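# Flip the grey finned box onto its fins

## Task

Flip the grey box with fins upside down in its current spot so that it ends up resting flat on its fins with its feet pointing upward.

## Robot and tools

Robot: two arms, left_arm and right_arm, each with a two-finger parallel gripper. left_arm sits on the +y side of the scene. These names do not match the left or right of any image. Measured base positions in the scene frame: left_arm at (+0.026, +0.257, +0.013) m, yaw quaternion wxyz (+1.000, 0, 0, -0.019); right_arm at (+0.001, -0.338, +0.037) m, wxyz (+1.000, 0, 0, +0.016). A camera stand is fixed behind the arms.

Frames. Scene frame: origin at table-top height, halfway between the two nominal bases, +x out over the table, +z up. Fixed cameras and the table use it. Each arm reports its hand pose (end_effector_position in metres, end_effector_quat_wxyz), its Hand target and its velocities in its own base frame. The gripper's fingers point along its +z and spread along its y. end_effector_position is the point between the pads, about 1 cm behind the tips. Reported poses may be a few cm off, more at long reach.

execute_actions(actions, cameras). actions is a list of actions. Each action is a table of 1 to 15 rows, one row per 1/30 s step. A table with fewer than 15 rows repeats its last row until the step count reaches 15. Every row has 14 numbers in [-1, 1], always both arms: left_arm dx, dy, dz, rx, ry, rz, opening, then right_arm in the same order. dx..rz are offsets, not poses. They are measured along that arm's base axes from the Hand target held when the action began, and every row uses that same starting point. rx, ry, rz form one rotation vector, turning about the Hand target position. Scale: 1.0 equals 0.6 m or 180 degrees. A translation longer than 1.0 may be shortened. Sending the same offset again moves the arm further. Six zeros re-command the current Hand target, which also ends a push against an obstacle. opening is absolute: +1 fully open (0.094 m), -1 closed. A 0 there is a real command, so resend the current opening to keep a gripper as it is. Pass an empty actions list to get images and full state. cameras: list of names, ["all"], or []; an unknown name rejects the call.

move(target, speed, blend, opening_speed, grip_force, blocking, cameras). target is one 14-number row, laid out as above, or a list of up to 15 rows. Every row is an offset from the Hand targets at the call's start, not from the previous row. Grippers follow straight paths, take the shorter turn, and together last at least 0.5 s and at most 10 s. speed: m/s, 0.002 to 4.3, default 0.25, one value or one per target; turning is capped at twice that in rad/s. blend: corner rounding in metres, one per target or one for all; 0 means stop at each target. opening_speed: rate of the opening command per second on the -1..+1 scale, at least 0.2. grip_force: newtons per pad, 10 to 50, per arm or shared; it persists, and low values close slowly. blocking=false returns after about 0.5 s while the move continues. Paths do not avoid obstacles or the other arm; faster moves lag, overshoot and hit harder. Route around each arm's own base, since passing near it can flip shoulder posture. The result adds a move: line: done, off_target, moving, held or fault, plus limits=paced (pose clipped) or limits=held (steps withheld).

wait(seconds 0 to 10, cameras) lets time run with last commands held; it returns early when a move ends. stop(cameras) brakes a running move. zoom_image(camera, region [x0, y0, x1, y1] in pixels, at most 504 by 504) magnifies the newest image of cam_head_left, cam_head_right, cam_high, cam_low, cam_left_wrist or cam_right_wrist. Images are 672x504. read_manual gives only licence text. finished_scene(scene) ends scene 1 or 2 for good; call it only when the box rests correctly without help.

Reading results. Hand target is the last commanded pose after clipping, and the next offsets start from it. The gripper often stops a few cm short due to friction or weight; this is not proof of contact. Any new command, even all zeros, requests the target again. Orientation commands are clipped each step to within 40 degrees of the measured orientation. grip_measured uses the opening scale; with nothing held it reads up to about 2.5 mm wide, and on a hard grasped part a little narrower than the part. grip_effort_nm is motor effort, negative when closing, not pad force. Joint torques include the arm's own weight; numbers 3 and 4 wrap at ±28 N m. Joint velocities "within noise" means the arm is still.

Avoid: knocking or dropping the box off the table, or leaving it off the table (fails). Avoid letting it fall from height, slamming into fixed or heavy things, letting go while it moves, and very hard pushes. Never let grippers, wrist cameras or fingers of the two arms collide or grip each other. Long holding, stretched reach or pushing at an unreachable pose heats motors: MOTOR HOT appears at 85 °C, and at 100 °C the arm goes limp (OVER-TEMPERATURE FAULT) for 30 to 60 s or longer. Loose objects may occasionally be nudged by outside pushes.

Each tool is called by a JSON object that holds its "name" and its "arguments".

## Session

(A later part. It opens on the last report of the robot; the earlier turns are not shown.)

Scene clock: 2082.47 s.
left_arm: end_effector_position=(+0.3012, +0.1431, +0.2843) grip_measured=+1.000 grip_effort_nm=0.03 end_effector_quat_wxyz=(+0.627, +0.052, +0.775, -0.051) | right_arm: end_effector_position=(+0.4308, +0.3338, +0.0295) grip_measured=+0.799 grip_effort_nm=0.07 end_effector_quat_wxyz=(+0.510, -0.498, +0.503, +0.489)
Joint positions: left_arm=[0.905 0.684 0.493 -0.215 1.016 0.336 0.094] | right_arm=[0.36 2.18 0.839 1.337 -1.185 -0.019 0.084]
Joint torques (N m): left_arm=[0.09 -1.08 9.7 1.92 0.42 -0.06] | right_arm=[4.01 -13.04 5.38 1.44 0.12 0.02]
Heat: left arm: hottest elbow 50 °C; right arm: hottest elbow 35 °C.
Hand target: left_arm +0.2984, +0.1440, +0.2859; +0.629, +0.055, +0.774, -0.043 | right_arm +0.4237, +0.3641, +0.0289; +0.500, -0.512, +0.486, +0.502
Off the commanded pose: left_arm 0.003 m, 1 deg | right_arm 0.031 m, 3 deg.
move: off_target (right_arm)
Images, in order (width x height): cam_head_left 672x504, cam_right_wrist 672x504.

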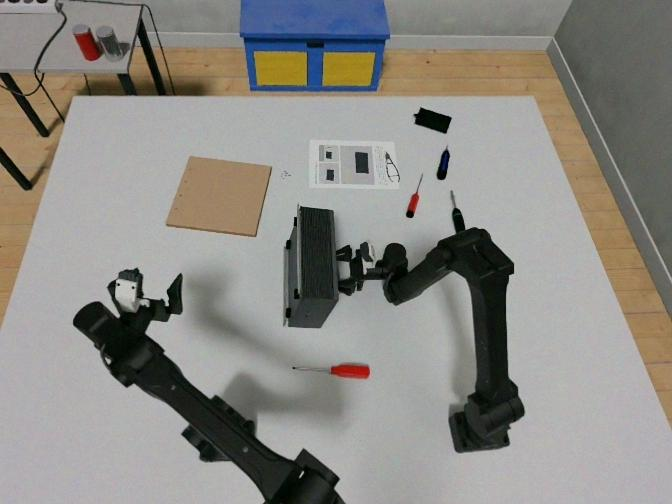

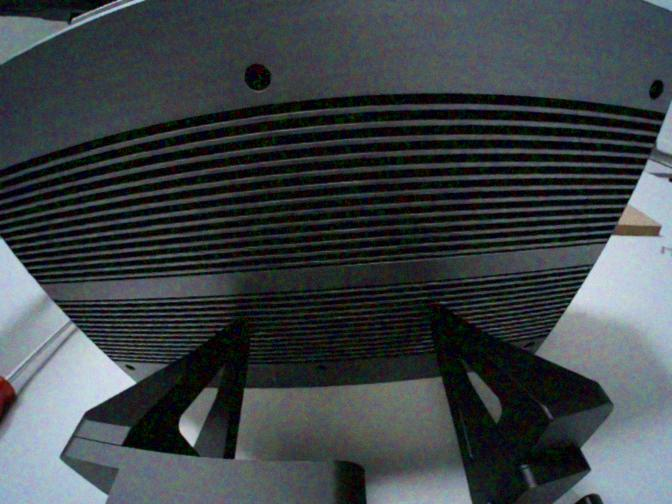

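{"name": "move", "arguments": {"target": [0,0.0,0,0,0,0,1, 0,0.092,0,0,0,0.005,0.8], "speed": [0.03], "cameras": ["cam_right_wrist","cam_head_left","cam_high"]}}

Scene clock: 2089.27 s.
left_arm: end_effector_position=(+0.3012, +0.1431, +0.2843) grip_measured=+1.000 grip_effort_nm=0.03 end_effector_quat_wxyz=(+0.627, +0.052, +0.775, -0.051) | right_arm: end_effector_position=(+0.4329, +0.3868, +0.0296) grip_measured=+0.799 grip_effort_nm=0.07 end_effector_quat_wxyz=(+0.505, -0.502, +0.499, +0.494)
Joint positions: left_arm=[0.905 0.684 0.493 -0.215 1.016 0.336 0.094] | right_arm=[0.459 2.199 0.914 1.28 -1.103 -0.019 0.085]
Joint torques (N m): left_arm=[0.15 -1.14 9.66 1.96 0.43 -0.07] | right_arm=[4.01 -13.22 6.17 1.37 0.17 -0.01]
Heat: left arm: hottest elbow 50 °C; right arm: hottest elbow 35 °C.
Hand target: left_arm +0.2984, +0.1440, +0.2859; +0.629, +0.055, +0.774, -0.043 | right_arm +0.4236, +0.4192, +0.0289; +0.495, -0.516, +0.482, +0.506
Off the commanded pose: left_arm 0.003 m, 1 deg | right_arm 0.034 m, 3 deg.
move: off_target (right_arm)
Images, in order (width x height): cam_head_left 672x504, cam_high 672x504, cam_right_wrist 672x504.

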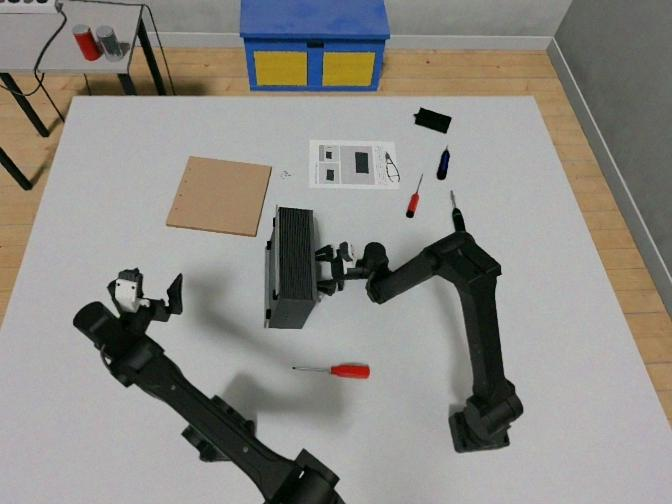

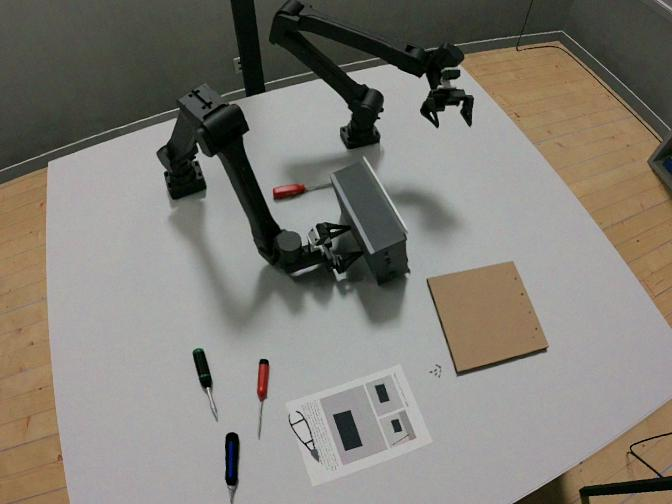

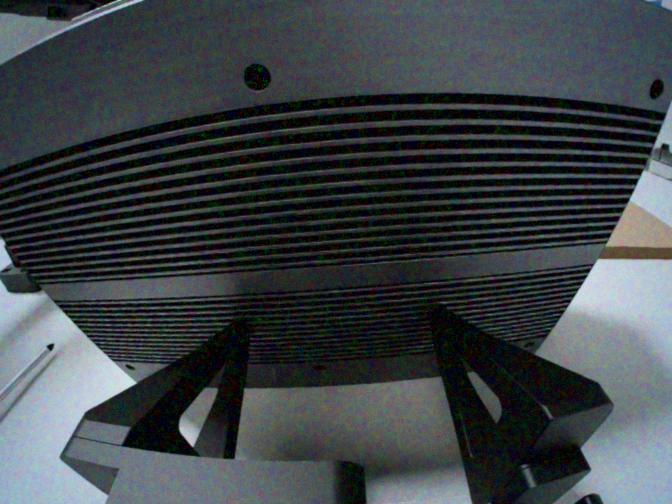

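{"name": "move", "arguments": {"target": [0,0.0,0,0,0,0,1, 0,0.025,0,0,0,0.0,0.8], "speed": [0.02], "cameras": []}}

{"name": "move", "arguments": {"target": [0,0.0,0,0,0,0,1, 0,-0.1,0,0,0,0.0,0.8], "speed": [0.03], "cameras": ["cam_right_wrist"]}}

{"name": "move", "arguments": {"target": [0,0.0,0,0,0,0,1, 0,-0.2,0,0,0,0.0,0.8], "speed": [0.1], "cameras": ["cam_right_wrist","cam_head_left","cam_high"]}}

Scene clock: 2097.17 s.
left_arm: end_effector_position=(+0.3012, +0.1431, +0.2843) grip_measured=+1.000 grip_effort_nm=0.03 end_effector_quat_wxyz=(+0.627, +0.052, +0.775, -0.051) | right_arm: end_effector_position=(+0.4336, +0.4008, +0.0293) grip_measured=+0.799 grip_effort_nm=0.06 end_effector_quat_wxyz=(+0.505, -0.502, +0.500, +0.494)
Joint positions: left_arm=[0.905 0.684 0.493 -0.215 1.016 0.336 0.094] | right_arm=[0.484 2.205 0.934 1.265 -1.077 -0.019 0.085]
Joint torques (N m): left_arm=[0.15 -1.08 9.69 1.96 0.43 -0.07] | right_arm=[3.37 -14.15 6.38 1.33 0.21 -0.01]
Heat: left arm: hottest elbow 50 °C; right arm: hottest elbow 35 °C.
Hand target: left_arm +0.2984, +0.1440, +0.2859; +0.629, +0.055, +0.774, -0.043 | right_arm +0.4237, +0.4343, +0.0288; +0.496, -0.516, +0.482, +0.506
Off the commanded pose: left_arm 0.003 m, 1 deg | right_arm 0.035 m, 3 deg.
move: off_target (right_arm)
No camera images: "cameras" was empty.

Scene clock: 2099.53 s.
left_arm: end_effector_position=(+0.3012, +0.1431, +0.2843) grip_measured=+1.000 grip_effort_nm=0.03 end_effector_quat_wxyz=(+0.627, +0.052, +0.775, -0.051) | right_arm: end_effector_position=(+0.4198, +0.3798, +0.0247) grip_measured=+0.799 grip_effort_nm=0.06 end_effector_quat_wxyz=(+0.487, -0.516, +0.486, +0.510)
Joint positions: left_arm=[0.905 0.684 0.493 -0.215 1.016 0.336 0.094] | right_arm=[0.449 2.205 0.901 1.289 -1.175 -0.019 0.085]
Joint torques (N m): left_arm=[0.15 -1.14 9.66 1.95 0.42 -0.07] | right_arm=[-1.32 -15.62 2.82 2.62 -0.2 -0.03]
Heat: left arm: hottest elbow 50 °C; right arm: hottest elbow 35 °C.
Hand target: left_arm +0.2984, +0.1440, +0.2859; +0.629, +0.055, +0.774, -0.043 | right_arm +0.4237, +0.3743, +0.0288; +0.496, -0.516, +0.482, +0.506
Off the commanded pose: left_arm 0.003 m, 1 deg | right_arm 0.008 m, 1 deg.
move: done
Images, in order (width x height): cam_right_wrist 672x504.

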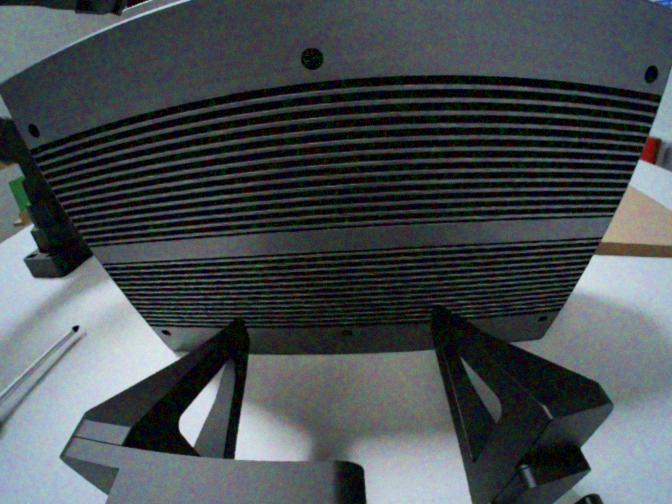

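Scene clock: 2101.47 s.
left_arm: end_effector_position=(+0.3012, +0.1431, +0.2843) grip_measured=+1.000 grip_effort_nm=0.03 end_effector_quat_wxyz=(+0.627, +0.052, +0.775, -0.051) | right_arm: end_effector_position=(+0.4213, +0.2584, +0.0218) grip_measured=+0.799 grip_effort_nm=0.06 end_effector_quat_wxyz=(+0.487, -0.513, +0.488, +0.512)
Joint positions: left_arm=[0.905 0.684 0.493 -0.215 1.016 0.336 0.094] | right_arm=[0.195 2.189 0.796 1.375 -1.426 -0.019 0.085]
Joint torques (N m): left_arm=[0.15 -0.97 9.68 1.92 0.42 -0.07] | right_arm=[-1.38 -15.44 1.94 2.48 -0.2 0]
Heat: left arm: hottest elbow 50 °C; right arm: hottest elbow 35 °C.
Hand target: left_arm +0.2984, +0.1440, +0.2859; +0.629, +0.055, +0.774, -0.043 | right_arm +0.4236, +0.2543, +0.0288; +0.495, -0.516, +0.482, +0.506
Off the commanded pose: left_arm 0.003 m, 1 deg | right_arm 0.008 m, 1 deg.
move: done
Images, in order (width x height): cam_head_left 672x504, cam_high 672x504, cam_right_wrist 672x504.

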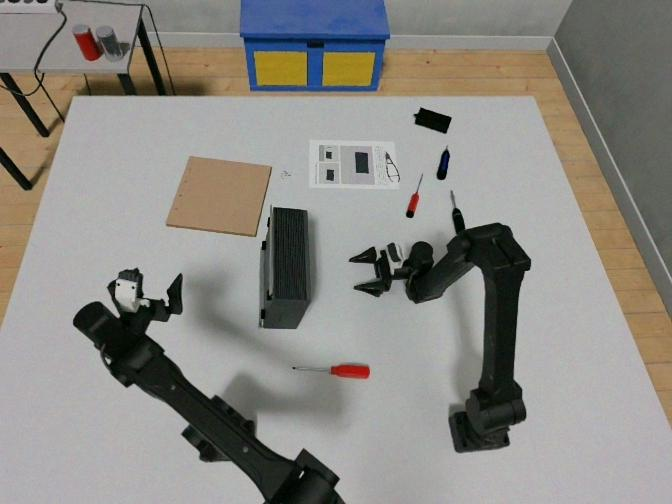

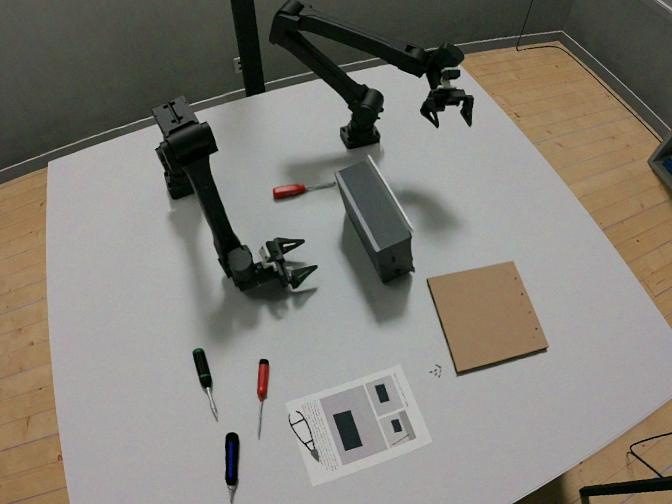

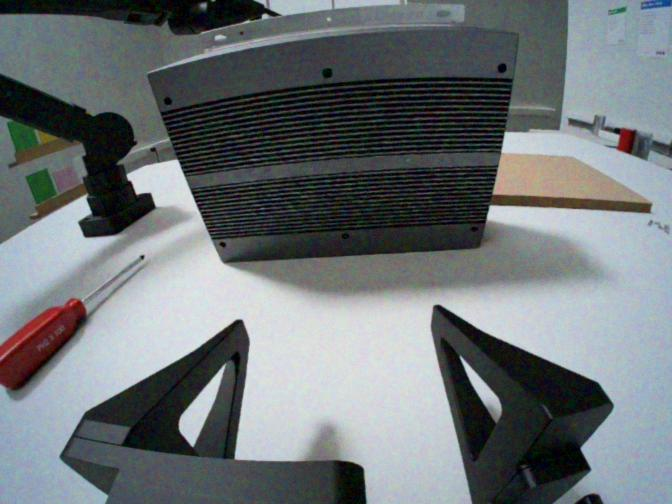

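{"name": "move", "arguments": {"target": [[0,0,0,0,0,0,1, 0,-0.058,0.45,0,0,0,0],[0,0,0,0,0,0,1, 0,-0.058,0.47,-0.3395,0.4147,-0.3365,0],[0,0,0,0,0,0,1, 0.0167,0.28,0.45,-0.3395,0.4147,-0.3365,0]], "speed": [0.15,0.5,0.12], "blend": [0.03,0,0], "cameras": ["cam_right_wrist","cam_high","cam_head_left"]}}

Scene clock: 2166.17 s.
left_arm: end_effector_position=(+0.3012, +0.1431, +0.2843) grip_measured=+1.000 grip_effort_nm=0.03 end_effector_quat_wxyz=(+0.627, +0.052, +0.775, -0.051) | right_arm: end_effector_position=(+0.4298, +0.4128, +0.2863) grip_measured=+0.001 grip_effort_nm=-0.08 end_effector_quat_wxyz=(-0.011, -0.011, +0.993, +0.114)
Joint positions: left_arm=[0.905 0.684 0.493 -0.215 1.016 0.336 0.094] | right_arm=[0.711 1.829 1.959 -1.569 -0.189 0.702 0.047]
Joint torques (N m): left_arm=[0.09 -1.26 9.68 1.91 0.42 -0.07] | right_arm=[-0.21 -15.68 11.48 0.5 0.03 0.06]
Heat: left arm: hottest elbow 49 °C; right arm: hottest elbow 35 °C.
Hand target: left_arm +0.2984, +0.1440, +0.2859; +0.629, +0.055, +0.774, -0.043 | right_arm +0.4336, +0.4223, +0.2990; -0.001, -0.011, +0.993, +0.121
Off the commanded pose: left_arm 0.003 m, 1 deg | right_arm 0.016 m, 1 deg.
move: off_target (right_arm)
Images, in order (width x height): cam_head_left 672x504, cam_high 672x504, cam_right_wrist 672x504.

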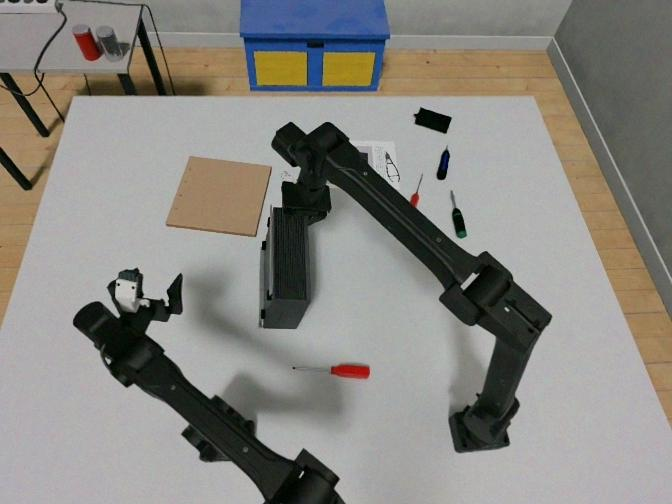

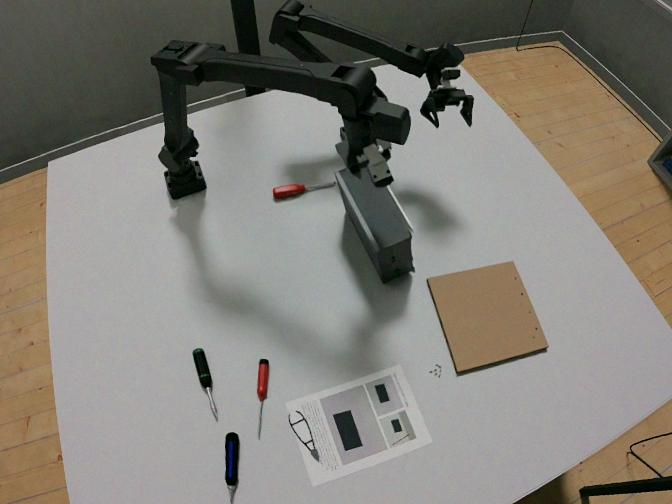

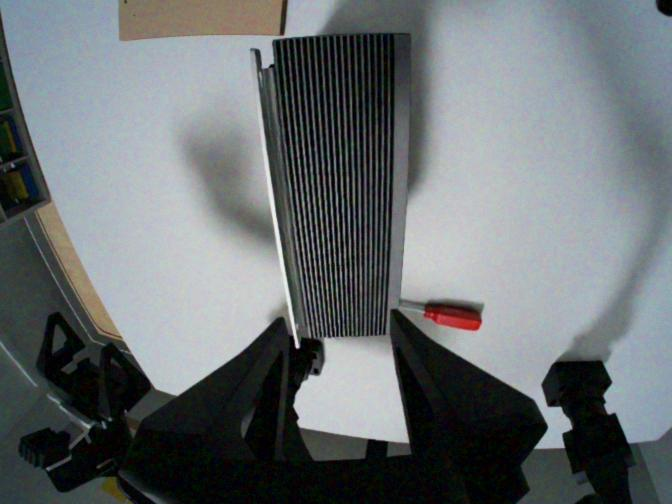

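{"name": "move", "arguments": {"target": [0,0,0,0,0,0,1, -0.0163,0.092,-0.1005,0.005,0,-0.0115,0], "speed": [0.05], "cameras": ["cam_right_wrist"]}}

Scene clock: 2208.60 s.
left_arm: end_effector_position=(+0.3012, +0.1431, +0.2843) grip_measured=+1.000 grip_effort_nm=0.03 end_effector_quat_wxyz=(+0.627, +0.052, +0.775, -0.051) | right_arm: end_effector_position=(+0.4257, +0.4686, +0.2440) grip_measured=+0.001 grip_effort_nm=-0.08 end_effector_quat_wxyz=(+0.000, +0.008, +0.992, +0.129)
Joint positions: left_arm=[0.905 0.684 0.493 -0.215 1.016 0.336 0.094] | right_arm=[0.785 1.891 1.934 -1.428 -0.181 0.817 0.047]
Joint torques (N m): left_arm=[0.26 -1.2 9.69 1.92 0.43 -0.07] | right_arm=[1.03 -17.67 8.34 1.5 0.07 0.02]
Heat: left arm: hottest elbow 48 °C; right arm: hottest elbow 45 °C.
Hand target: left_arm +0.2984, +0.1440, +0.2859; +0.629, +0.055, +0.774, -0.043 | right_arm +0.4238, +0.4775, +0.2386; +0.001, +0.007, +0.992, +0.129
Off the commanded pose: left_arm 0.003 m, 1 deg | right_arm 0.010 m, 0 deg.
move: done
Images, in order (width x height): cam_right_wrist 672x504.

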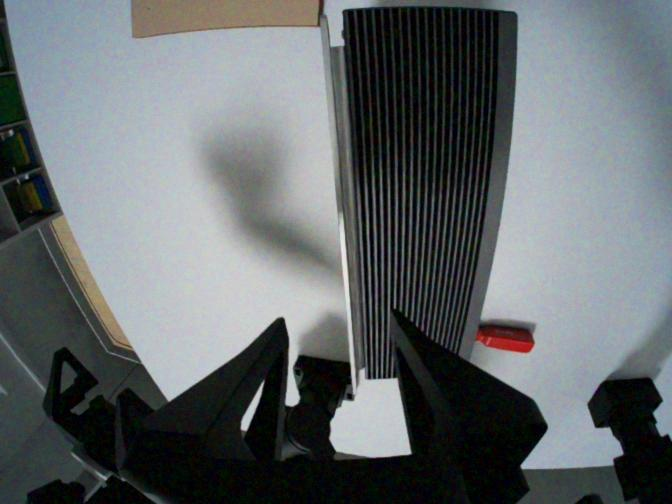

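{"name": "move", "arguments": {"target": [0,0,0,0,0,0,1, -0.005,0.009,-0.06,0.0,0,0,0], "speed": [0.03], "cameras": ["cam_right_wrist"]}}

Scene clock: 2234.43 s.
left_arm: end_effector_position=(+0.3012, +0.1431, +0.2843) grip_measured=+1.000 grip_effort_nm=0.03 end_effector_quat_wxyz=(+0.627, +0.052, +0.775, -0.051) | right_arm: end_effector_position=(+0.4239, +0.4735, +0.2086) grip_measured=+0.001 grip_effort_nm=-0.08 end_effector_quat_wxyz=(+0.000, +0.009, +0.992, +0.129)
Joint positions: left_arm=[0.905 0.684 0.493 -0.215 1.016 0.336 0.094] | right_arm=[0.793 1.897 1.849 -1.335 -0.179 0.827 0.047]
Joint torques (N m): left_arm=[0.21 -1.03 9.65 1.94 0.43 -0.07] | right_arm=[0.44 -16.67 8.23 1.35 0.01 0.02]
Heat: left arm: hottest elbow 48 °C; right arm: hottest elbow 41 °C.
Hand target: left_arm +0.2984, +0.1440, +0.2859; +0.629, +0.055, +0.774, -0.043 | right_arm +0.4207, +0.4829, +0.2026; +0.001, +0.007, +0.992, +0.129
Off the commanded pose: left_arm 0.003 m, 1 deg | right_arm 0.012 m, 0 deg.
move: off_target (right_arm)
Images, in order (width x height): cam_right_wrist 672x504.

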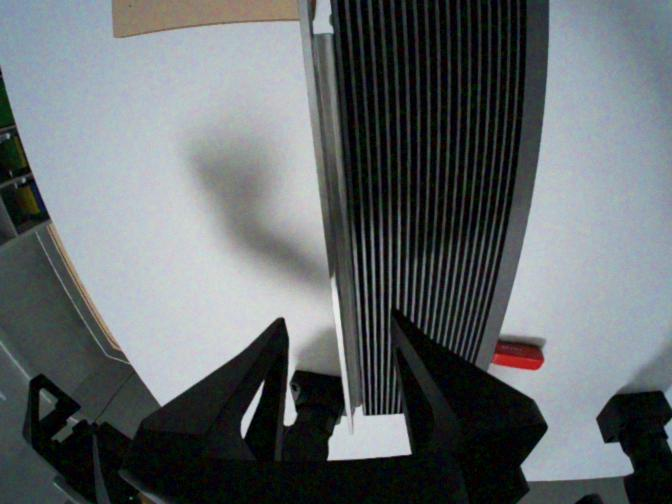

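{"name": "move", "arguments": {"target": [0,0,0,0,0,0,1, -0.0,0.0035,-0.022,0.0,0,0,0], "speed": [0.02], "cameras": ["cam_right_wrist","cam_high"]}}

Scene clock: 2242.47 s.
left_arm: end_effector_position=(+0.3012, +0.1431, +0.2843) grip_measured=+1.000 grip_effort_nm=0.03 end_effector_quat_wxyz=(+0.627, +0.052, +0.775, -0.051) | right_arm: end_effector_position=(+0.4241, +0.4757, +0.1958) grip_measured=+0.001 grip_effort_nm=-0.08 end_effector_quat_wxyz=(+0.001, +0.009, +0.992, +0.129)
Joint positions: left_arm=[0.905 0.684 0.493 -0.215 1.016 0.336 0.094] | right_arm=[0.795 1.903 1.825 -1.303 -0.178 0.83 0.047]
Joint torques (N m): left_arm=[0.15 -0.97 9.69 1.94 0.42 -0.07] | right_arm=[0.79 -17.32 8.27 1.21 -0.01 0.03]
Heat: left arm: hottest elbow 48 °C; right arm: hottest elbow 40 °C.
Hand target: left_arm +0.2984, +0.1440, +0.2859; +0.629, +0.055, +0.774, -0.043 | right_arm +0.4208, +0.4850, +0.1892; +0.001, +0.007, +0.992, +0.129
Off the commanded pose: left_arm 0.003 m, 1 deg | right_arm 0.012 m, 0 deg.
move: off_target (right_arm)
Images, in order (width x height): cam_high 672x504, cam_right_wrist 672x504.

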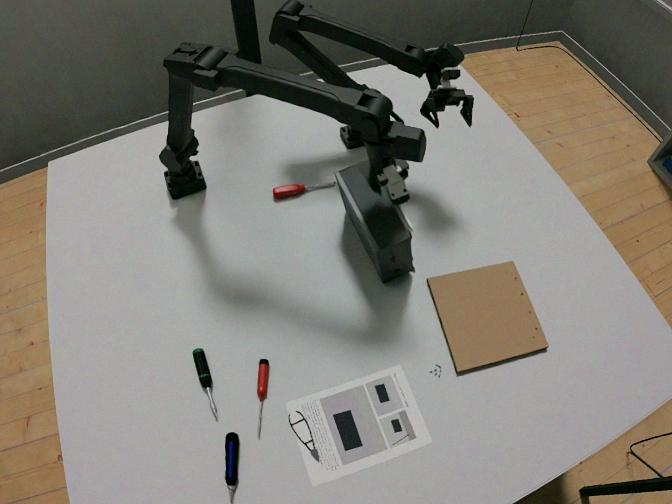

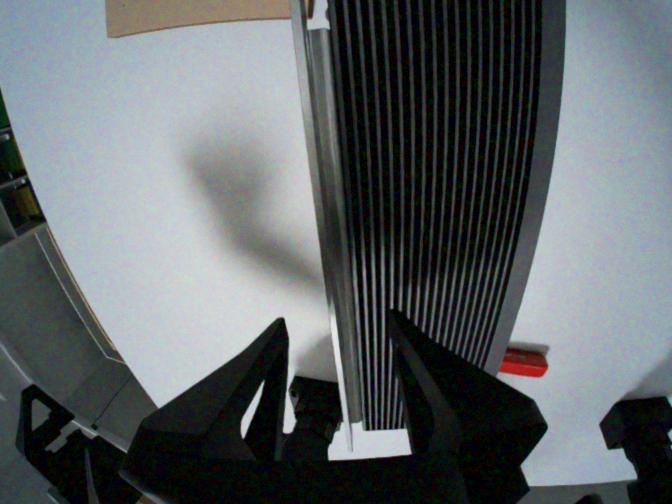

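{"name": "move", "arguments": {"target": [0,0,0,0,0,0,1, -0.0,0.0015,-0.01,0.0,0,0,0], "speed": [0.02], "cameras": ["cam_right_wrist"]}}

Scene clock: 2255.47 s.
left_arm: end_effector_position=(+0.3012, +0.1431, +0.2843) grip_measured=+1.000 grip_effort_nm=0.03 end_effector_quat_wxyz=(+0.627, +0.052, +0.775, -0.051) | right_arm: end_effector_position=(+0.4243, +0.4765, +0.1904) grip_measured=+0.001 grip_effort_nm=-0.08 end_effector_quat_wxyz=(+0.001, +0.009, +0.992, +0.130)
Joint positions: left_arm=[0.905 0.684 0.493 -0.215 1.016 0.336 0.094] | right_arm=[0.796 1.906 1.815 -1.289 -0.178 0.831 0.047]
Joint torques (N m): left_arm=[0.09 -1.08 9.65 1.91 0.42 -0.06] | right_arm=[0.56 -16.85 8.23 1.5 0.06 0.03]
Heat: left arm: hottest elbow 48 °C; right arm: hottest elbow 41 °C.
Hand target: left_arm +0.2984, +0.1440, +0.2859; +0.629, +0.055, +0.774, -0.043 | right_arm +0.4209, +0.4858, +0.1833; +0.001, +0.007, +0.992, +0.129
Off the commanded pose: left_arm 0.003 m, 1 deg | right_arm 0.012 m, 0 deg.
move: off_target (right_arm)
Images, in order (width x height): cam_right_wrist 672x504.

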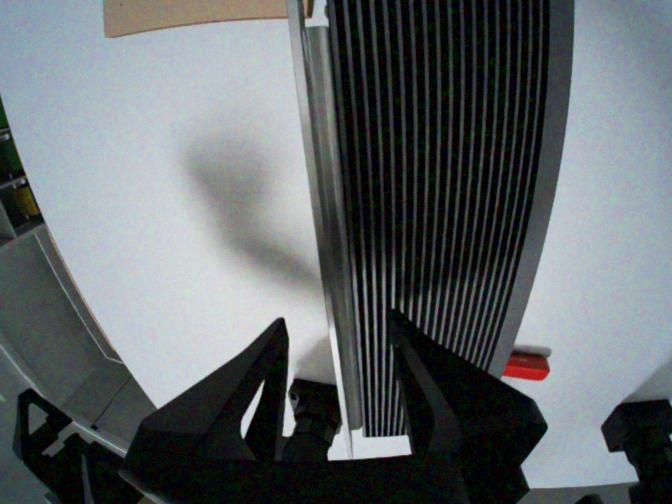

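{"name": "move", "arguments": {"target": [0,0,0,0,0,0,1, 0,0,0,0.0,0,0,-1], "speed": [0.02], "opening_speed": 0.4, "cameras": ["cam_right_wrist"]}}

Scene clock: 2265.77 s.
left_arm: end_effector_position=(+0.3012, +0.1431, +0.2843) grip_measured=+1.000 grip_effort_nm=0.03 end_effector_quat_wxyz=(+0.627, +0.052, +0.775, -0.051) | right_arm: end_effector_position=(+0.4253, +0.4775, +0.1906) grip_measured=-0.934 grip_effort_nm=-0.98 end_effector_quat_wxyz=(+0.003, +0.009, +0.991, +0.131)
Joint positions: left_arm=[0.905 0.684 0.493 -0.215 1.016 0.336 0.094] | right_arm=[0.796 1.906 1.815 -1.284 -0.176 0.831 0.003]
Joint torques (N m): left_arm=[0.09 -1.14 9.7 1.94 0.43 -0.07] | right_arm=[0.67 -17.08 8.25 1.22 -0.03 0.01]
Heat: left arm: hottest elbow 48 °C; right arm: hottest elbow 40 °C.
Hand target: left_arm +0.2984, +0.1440, +0.2859; +0.629, +0.055, +0.774, -0.043 | right_arm +0.4207, +0.4860, +0.1833; +0.001, +0.007, +0.992, +0.129
Off the commanded pose: left_arm 0.003 m, 1 deg | right_arm 0.012 m, 0 deg.
move: off_target (right_arm)
Images, in order (width x height): cam_right_wrist 672x504.

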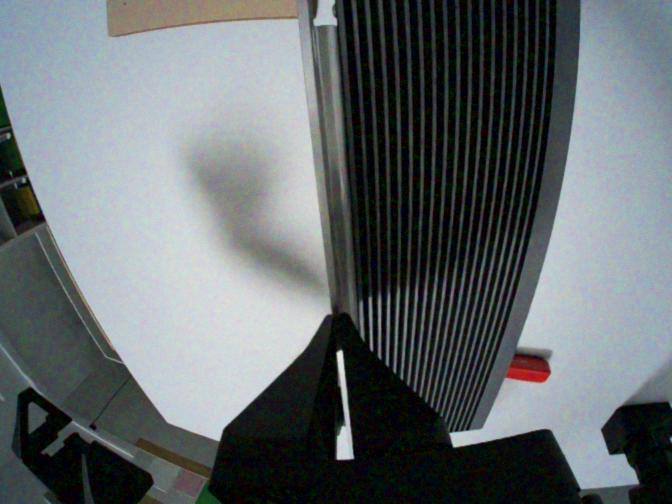

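{"name": "move", "arguments": {"target": [0,0,0,0,0,0,1, -0.001,-0.0623,0.008,0.0556,-0.0009,0,-1], "speed": [0.03], "cameras": ["cam_right_wrist","cam_high"]}}

Scene clock: 2294.03 s.
left_arm: end_effector_position=(+0.3012, +0.1431, +0.2843) grip_measured=+1.000 grip_effort_nm=0.03 end_effector_quat_wxyz=(+0.627, +0.052, +0.775, -0.051) | right_arm: end_effector_position=(+0.4230, +0.4498, +0.1948) grip_measured=-0.936 grip_effort_nm=-1.04 end_effector_quat_wxyz=(+0.009, +0.009, +0.977, +0.215)
Joint positions: left_arm=[0.905 0.684 0.493 -0.215 1.016 0.336 0.094] | right_arm=[0.733 1.773 1.602 -1.084 -0.303 0.8 0.003]
Joint torques (N m): left_arm=[0.09 -1.2 9.68 1.94 0.43 -0.06] | right_arm=[-1.03 -16.73 7.19 1.25 -0.55 -0.13]
Heat: left arm: hottest elbow 49 °C; right arm: hottest elbow 39 °C.
Hand target: left_arm +0.2984, +0.1440, +0.2859; +0.629, +0.055, +0.774, -0.043 | right_arm +0.4203, +0.4485, +0.1882; +0.002, +0.007, +0.977, +0.215
Off the commanded pose: left_arm 0.003 m, 1 deg | right_arm 0.007 m, 1 deg.
move: done
Images, in order (width x height): cam_high 672x504, cam_right_wrist 672x504.

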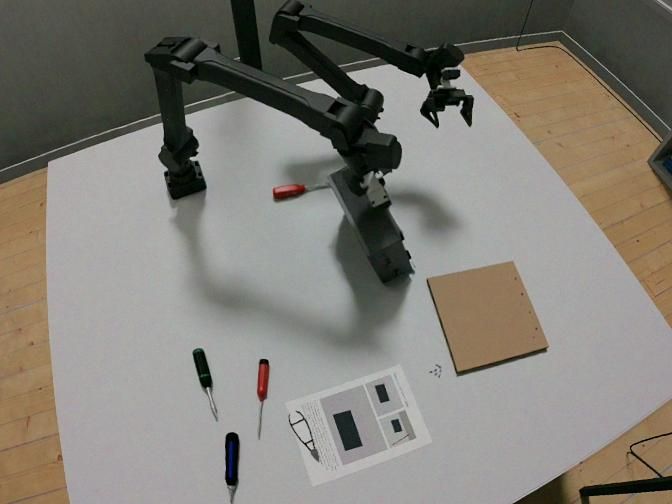

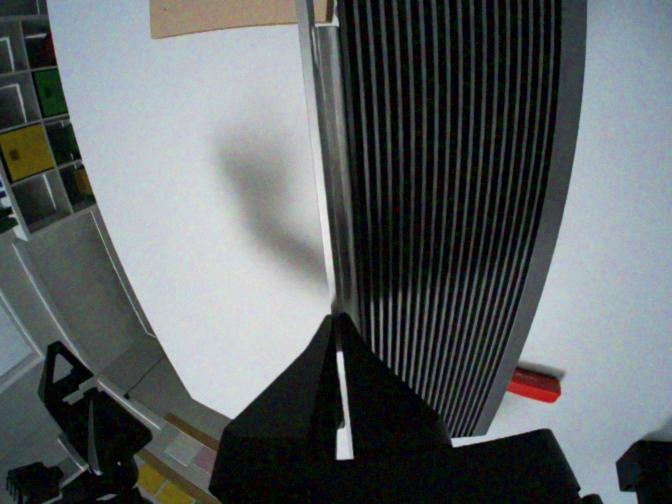

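{"name": "move", "arguments": {"target": [0,0,0,0,0,0,1, -0.001,-0.07,-0.0,0.05,-0.0009,0,-1], "speed": [0.03], "cameras": ["cam_right_wrist"]}}

Scene clock: 2304.43 s.
left_arm: end_effector_position=(+0.3012, +0.1431, +0.2843) grip_measured=+1.000 grip_effort_nm=0.03 end_effector_quat_wxyz=(+0.627, +0.052, +0.775, -0.051) | right_arm: end_effector_position=(+0.4220, +0.4030, +0.1951) grip_measured=-0.936 grip_effort_nm=-1.04 end_effector_quat_wxyz=(+0.007, +0.010, +0.958, +0.288)
Joint positions: left_arm=[0.905 0.684 0.493 -0.215 1.016 0.336 0.094] | right_arm=[0.634 1.653 1.406 -0.934 -0.447 0.744 0.003]
Joint torques (N m): left_arm=[0.09 -1.03 9.66 1.94 0.42 -0.07] | right_arm=[-0.03 -13.74 7.28 1.88 -0.7 -0.1]
Heat: left arm: hottest elbow 49 °C; right arm: hottest elbow 39 °C.
Hand target: left_arm +0.2984, +0.1440, +0.2859; +0.629, +0.055, +0.774, -0.043 | right_arm +0.4197, +0.4065, +0.1882; +0.003, +0.006, +0.957, +0.291
Off the commanded pose: left_arm 0.003 m, 1 deg | right_arm 0.008 m, 1 deg.
move: done
Images, in order (width x height): cam_right_wrist 672x504.

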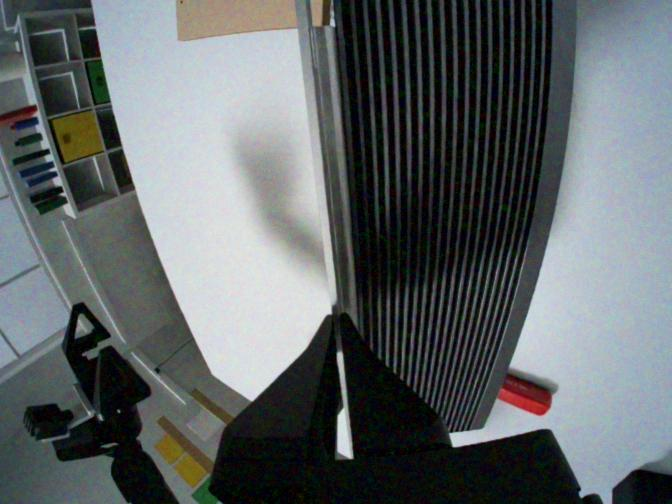

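{"name": "move", "arguments": {"target": [0,0,0,0,0,0,1, -0.001,-0.0615,-0.0138,0.0600,-0.0009,0,-1], "speed": [0.03], "cameras": ["cam_right_wrist"]}}

{"name": "move", "arguments": {"target": [0,0,0,0,0,0,1, -0.001,-0.058,-0.0242,0.0556,-0.0009,0,-1], "speed": [0.03], "cameras": ["cam_right_wrist","cam_high"]}}

Scene clock: 2314.57 s.
left_arm: end_effector_position=(+0.3012, +0.1431, +0.2843) grip_measured=+1.000 grip_effort_nm=0.03 end_effector_quat_wxyz=(+0.627, +0.052, +0.775, -0.051) | right_arm: end_effector_position=(+0.4208, +0.3613, +0.1869) grip_measured=-0.936 grip_effort_nm=-1.04 end_effector_quat_wxyz=(+0.007, +0.011, +0.927, +0.375)
Joint positions: left_arm=[0.905 0.684 0.493 -0.215 1.016 0.336 0.094] | right_arm=[0.524 1.569 1.218 -0.748 -0.631 0.705 0.003]
Joint torques (N m): left_arm=[0.03 -1.14 9.68 1.92 0.42 -0.06] | right_arm=[-0.15 -11.52 7.54 2.39 -0.8 -0.05]
Heat: left arm: hottest elbow 49 °C; right arm: hottest elbow 39 °C.
Hand target: left_arm +0.2984, +0.1440, +0.2859; +0.629, +0.055, +0.774, -0.043 | right_arm +0.4189, +0.3696, +0.1798; +0.003, +0.006, +0.925, +0.380
Off the commanded pose: left_arm 0.003 m, 1 deg | right_arm 0.011 m, 1 deg.
move: off_target (right_arm)
Images, in order (width x height): cam_right_wrist 672x504.

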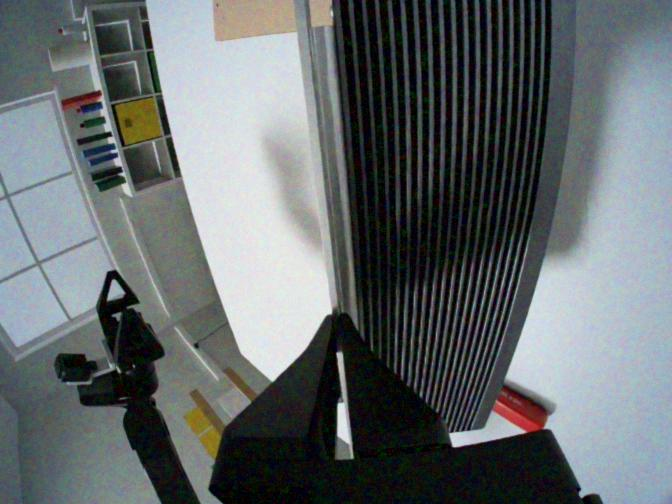

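Scene clock: 2317.90 s.
left_arm: end_effector_position=(+0.3012, +0.1431, +0.2843) grip_measured=+1.000 grip_effort_nm=0.03 end_effector_quat_wxyz=(+0.627, +0.052, +0.775, -0.051) | right_arm: end_effector_position=(+0.4200, +0.3220, +0.1718) grip_measured=-0.936 grip_effort_nm=-1.04 end_effector_quat_wxyz=(+0.008, +0.013, +0.891, +0.455)
Joint positions: left_arm=[0.905 0.684 0.493 -0.215 1.016 0.336 0.094] | right_arm=[0.412 1.532 1.059 -0.561 -0.819 0.68 0.003]
Joint torques (N m): left_arm=[0.09 -1.08 9.69 1.94 0.42 -0.07] | right_arm=[1.73 -10.23 7.83 2.35 -0.66 0.04]
Heat: left arm: hottest elbow 49 °C; right arm: hottest elbow 39 °C.
Hand target: left_arm +0.2984, +0.1440, +0.2859; +0.629, +0.055, +0.774, -0.043 | right_arm +0.4185, +0.3349, +0.1653; +0.004, +0.006, +0.888, +0.459
Off the commanded pose: left_arm 0.003 m, 1 deg | right_arm 0.015 m, 1 deg.
move: off_target (right_arm)
Images, in order (width x height): cam_high 672x504, cam_right_wrist 672x504.

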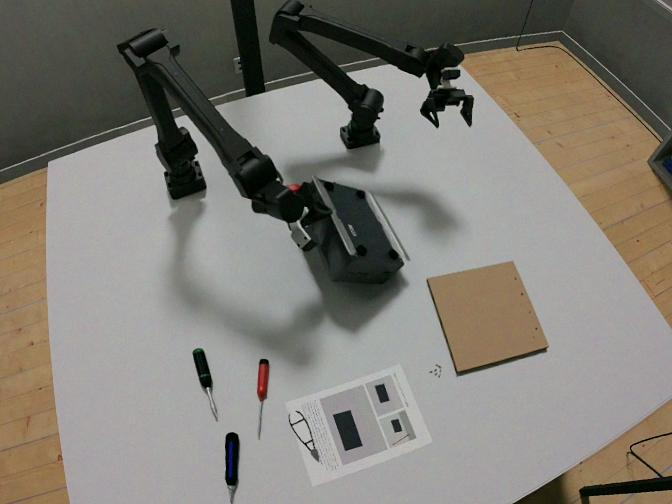

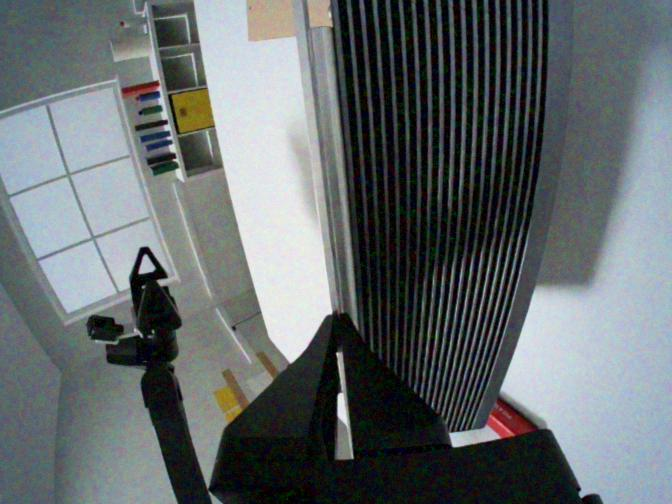

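{"name": "execute_actions", "arguments": {"actions": [], "cameras": ["cam_head_left", "cam_high", "cam_right_wrist"]}}

Scene clock: 2339.47 s.
left_arm: end_effector_position=(+0.3012, +0.1431, +0.2843) grip_measured=+1.000 grip_effort_nm=0.03 end_effector_quat_wxyz=(+0.627, +0.052, +0.775, -0.051) | right_arm: end_effector_position=(+0.4198, +0.3219, +0.1718) grip_measured=-0.936 grip_effort_nm=-1.04 end_effector_quat_wxyz=(+0.008, +0.013, +0.891, +0.455)
Joint positions: left_arm=[0.905 0.684 0.493 -0.215 1.016 0.336 0.094] | right_arm=[0.412 1.532 1.059 -0.561 -0.819 0.68 0.003]
Joint velocities: within noise
Joint torques (N m): left_arm=[0.15 -1.14 9.69 1.95 0.43 -0.08] | right_arm=[1.38 -9.7 7.47 2.73 -0.72 0.02]
Heat: left arm: hottest elbow 49 °C; right arm: hottest elbow 39 °C.
Hand target: left_arm +0.2984, +0.1440, +0.2859; +0.629, +0.055, +0.774, -0.043 | right_arm +0.4184, +0.3348, +0.1654; +0.004, +0.006, +0.888, +0.459
Tool commands: left_gripper/opening=+1.0 right_gripper/opening=-1.0
Off the commanded pose: left_arm 0.003 m, 1 deg | right_arm 0.015 m, 1 deg.
Images, in order (width x height): cam_head_left 672x504, cam_high 672x504, cam_right_wrist 672x504.

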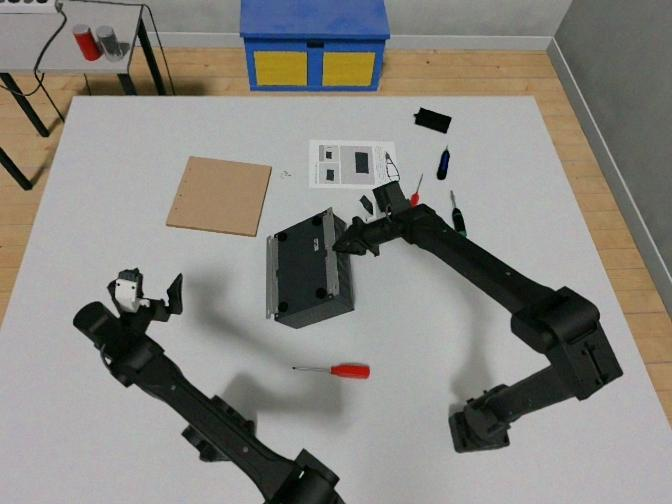

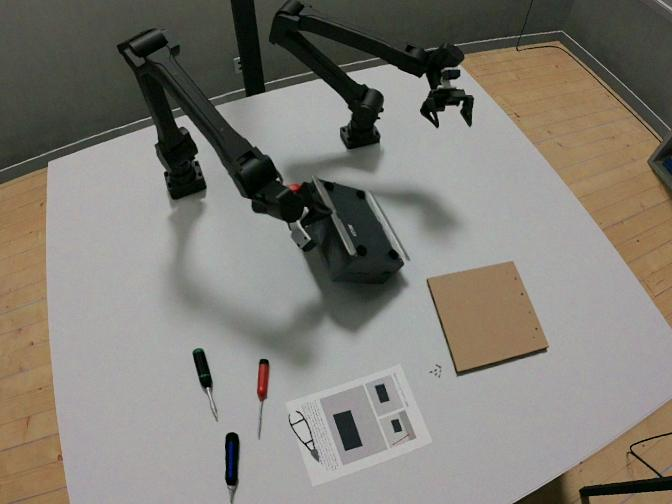

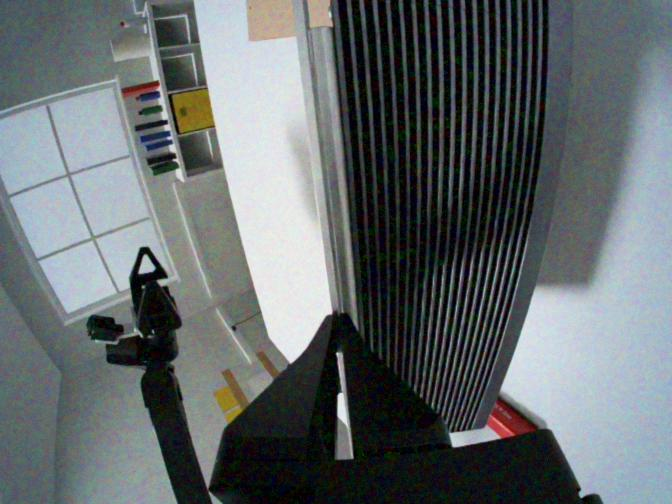

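{"name": "move", "arguments": {"target": [0,0,0,0,0,0,1, -0.001,-0.053,-0.034,0.0556,-0.0009,0,-1], "speed": 0.03}}

{"name": "execute_actions", "arguments": {"actions": [], "cameras": ["cam_high", "cam_right_wrist"]}}

Scene clock: 2351.77 s.
left_arm: end_effector_position=(+0.3012, +0.1431, +0.2843) grip_measured=+1.000 grip_effort_nm=0.03 end_effector_quat_wxyz=(+0.627, +0.052, +0.775, -0.051) | right_arm: end_effector_position=(+0.4146, +0.2879, +0.1286) grip_measured=-0.933 grip_effort_nm=-1.04 end_effector_quat_wxyz=(+0.001, +0.020, +0.854, +0.519)
Joint positions: left_arm=[0.905 0.684 0.493 -0.215 1.016 0.336 0.094] | right_arm=[0.315 1.578 0.907 -0.326 -0.991 0.678 0.003]
Joint torques (N m): left_arm=[0.03 -1.08 9.68 1.92 0.42 -0.07] | right_arm=[0.91 -12.4 8.34 2.55 -1.5 0.15]
Heat: left arm: hottest elbow 49 °C; right arm: hottest elbow 39 °C.
Hand target: left_arm +0.2984, +0.1440, +0.2859; +0.629, +0.055, +0.774, -0.043 | right_arm +0.4178, +0.3031, +0.1450; +0.005, +0.006, +0.845, +0.535
Off the commanded pose: left_arm 0.003 m, 1 deg | right_arm 0.023 m, 3 deg.
move: off_target (right_arm)

Scene clock: 2351.77 s.
left_arm: end_effector_position=(+0.3012, +0.1431, +0.2843) grip_measured=+1.000 grip_effort_nm=0.03 end_effector_quat_wxyz=(+0.627, +0.052, +0.775, -0.051) | right_arm: end_effector_position=(+0.4146, +0.2879, +0.1286) grip_measured=-0.933 grip_effort_nm=-1.04 end_effector_quat_wxyz=(+0.001, +0.020, +0.854, +0.519)
Joint positions: left_arm=[0.905 0.684 0.493 -0.215 1.016 0.336 0.094] | right_arm=[0.315 1.578 0.907 -0.326 -0.991 0.678 0.003]
Joint velocities: within noise
Joint torques (N m): left_arm=[0.03 -1.08 9.68 1.92 0.42 -0.07] | right_arm=[0.91 -12.4 8.34 2.55 -1.5 0.15]
Heat: left arm: hottest elbow 49 °C; right arm: hottest elbow 39 °C.
Hand target: left_arm +0.2984, +0.1440, +0.2859; +0.629, +0.055, +0.774, -0.043 | right_arm +0.4178, +0.3031, +0.1450; +0.005, +0.006, +0.845, +0.535
Tool commands: left_gripper/opening=+1.0 right_gripper/opening=-1.0
Off the commanded pose: left_arm 0.003 m, 1 deg | right_arm 0.023 m, 3 deg.
Images, in order (width x height): cam_high 672x504, cam_right_wrist 672x504.

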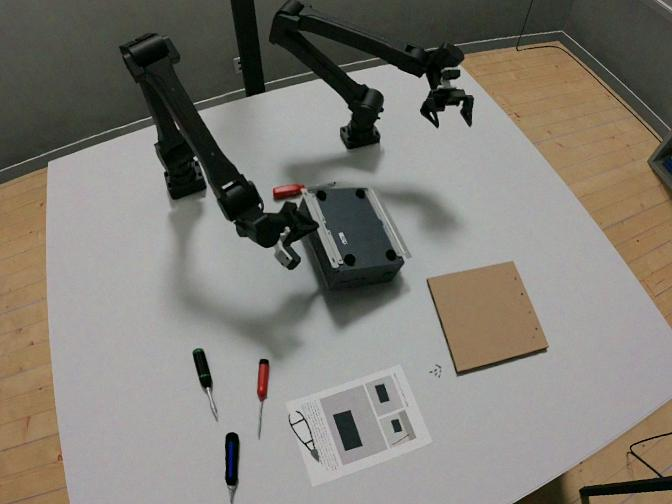

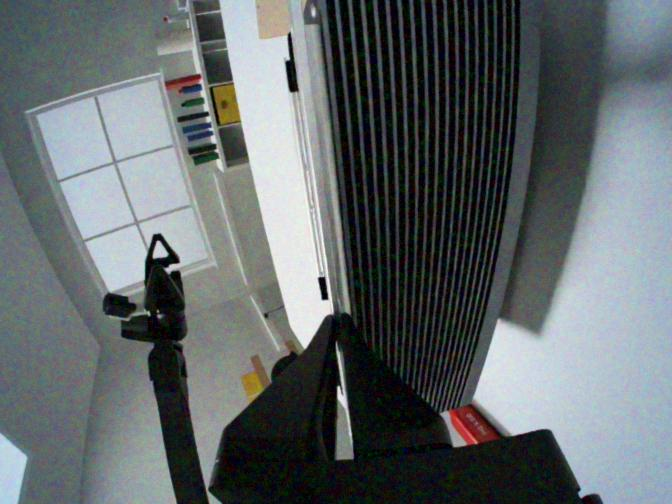

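{"name": "move", "arguments": {"target": [0,0,0,0,0,0,1, 0.003,-0.020,-0.015,0.05,-0.0009,0,-1], "speed": 0.02}}

{"name": "execute_actions", "arguments": {"actions": [], "cameras": ["cam_high", "cam_right_wrist"]}}

Scene clock: 2391.67 s.
left_arm: end_effector_position=(+0.3012, +0.1431, +0.2843) grip_measured=+1.000 grip_effort_nm=0.03 end_effector_quat_wxyz=(+0.627, +0.052, +0.775, -0.051) | right_arm: end_effector_position=(+0.4126, +0.2790, +0.1099) grip_measured=-0.933 grip_effort_nm=-1.04 end_effector_quat_wxyz=(-0.001, +0.021, +0.814, +0.581)
Joint positions: left_arm=[0.905 0.684 0.493 -0.215 1.016 0.336 0.094] | right_arm=[0.274 1.643 0.819 -0.038 -1.129 0.786 0.003]
Joint torques (N m): left_arm=[0.09 -1.03 9.63 1.92 0.43 -0.06] | right_arm=[0.44 -13.68 8.21 2.56 -1.76 0.32]
Heat: left arm: hottest elbow 49 °C; right arm: hottest elbow 39 °C.
Hand target: left_arm +0.2984, +0.1440, +0.2859; +0.629, +0.055, +0.774, -0.043 | right_arm +0.4196, +0.2911, +0.1360; +0.006, +0.005, +0.800, +0.600
Off the commanded pose: left_arm 0.003 m, 1 deg | right_arm 0.030 m, 3 deg.
move: off_target (right_arm)

Scene clock: 2391.67 s.
left_arm: end_effector_position=(+0.3012, +0.1431, +0.2843) grip_measured=+1.000 grip_effort_nm=0.03 end_effector_quat_wxyz=(+0.627, +0.052, +0.775, -0.051) | right_arm: end_effector_position=(+0.4126, +0.2790, +0.1099) grip_measured=-0.933 grip_effort_nm=-1.04 end_effector_quat_wxyz=(-0.001, +0.021, +0.814, +0.581)
Joint positions: left_arm=[0.905 0.684 0.493 -0.215 1.016 0.336 0.094] | right_arm=[0.274 1.643 0.819 -0.038 -1.129 0.786 0.003]
Joint velocities: within noise
Joint torques (N m): left_arm=[0.09 -1.03 9.63 1.92 0.43 -0.06] | right_arm=[0.44 -13.68 8.21 2.56 -1.76 0.32]
Heat: left arm: hottest elbow 49 °C; right arm: hottest elbow 39 °C.
Hand target: left_arm +0.2984, +0.1440, +0.2859; +0.629, +0.055, +0.774, -0.043 | right_arm +0.4196, +0.2911, +0.1360; +0.006, +0.005, +0.800, +0.600
Tool commands: left_gripper/opening=+1.0 right_gripper/opening=-1.0
Off the commanded pose: left_arm 0.003 m, 1 deg | right_arm 0.030 m, 3 deg.
Images, in order (width x height): cam_high 672x504, cam_right_wrist 672x504.

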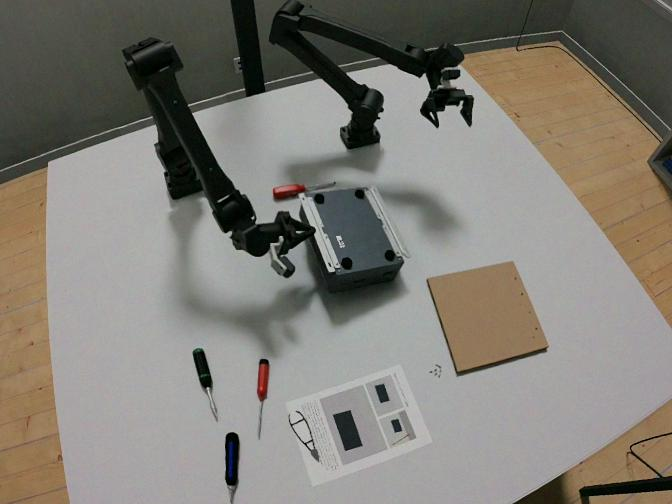

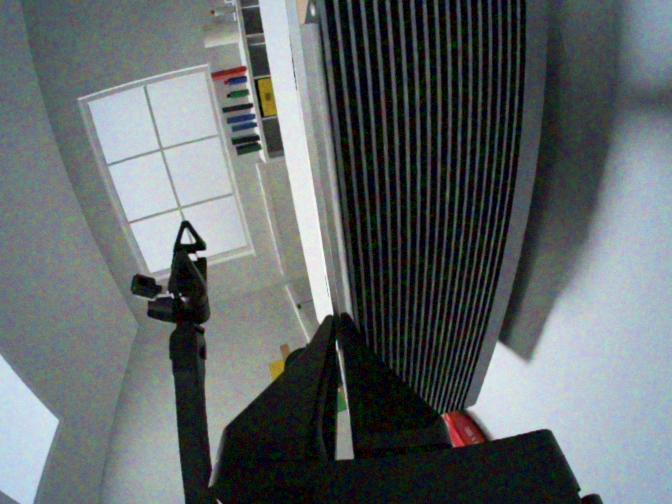

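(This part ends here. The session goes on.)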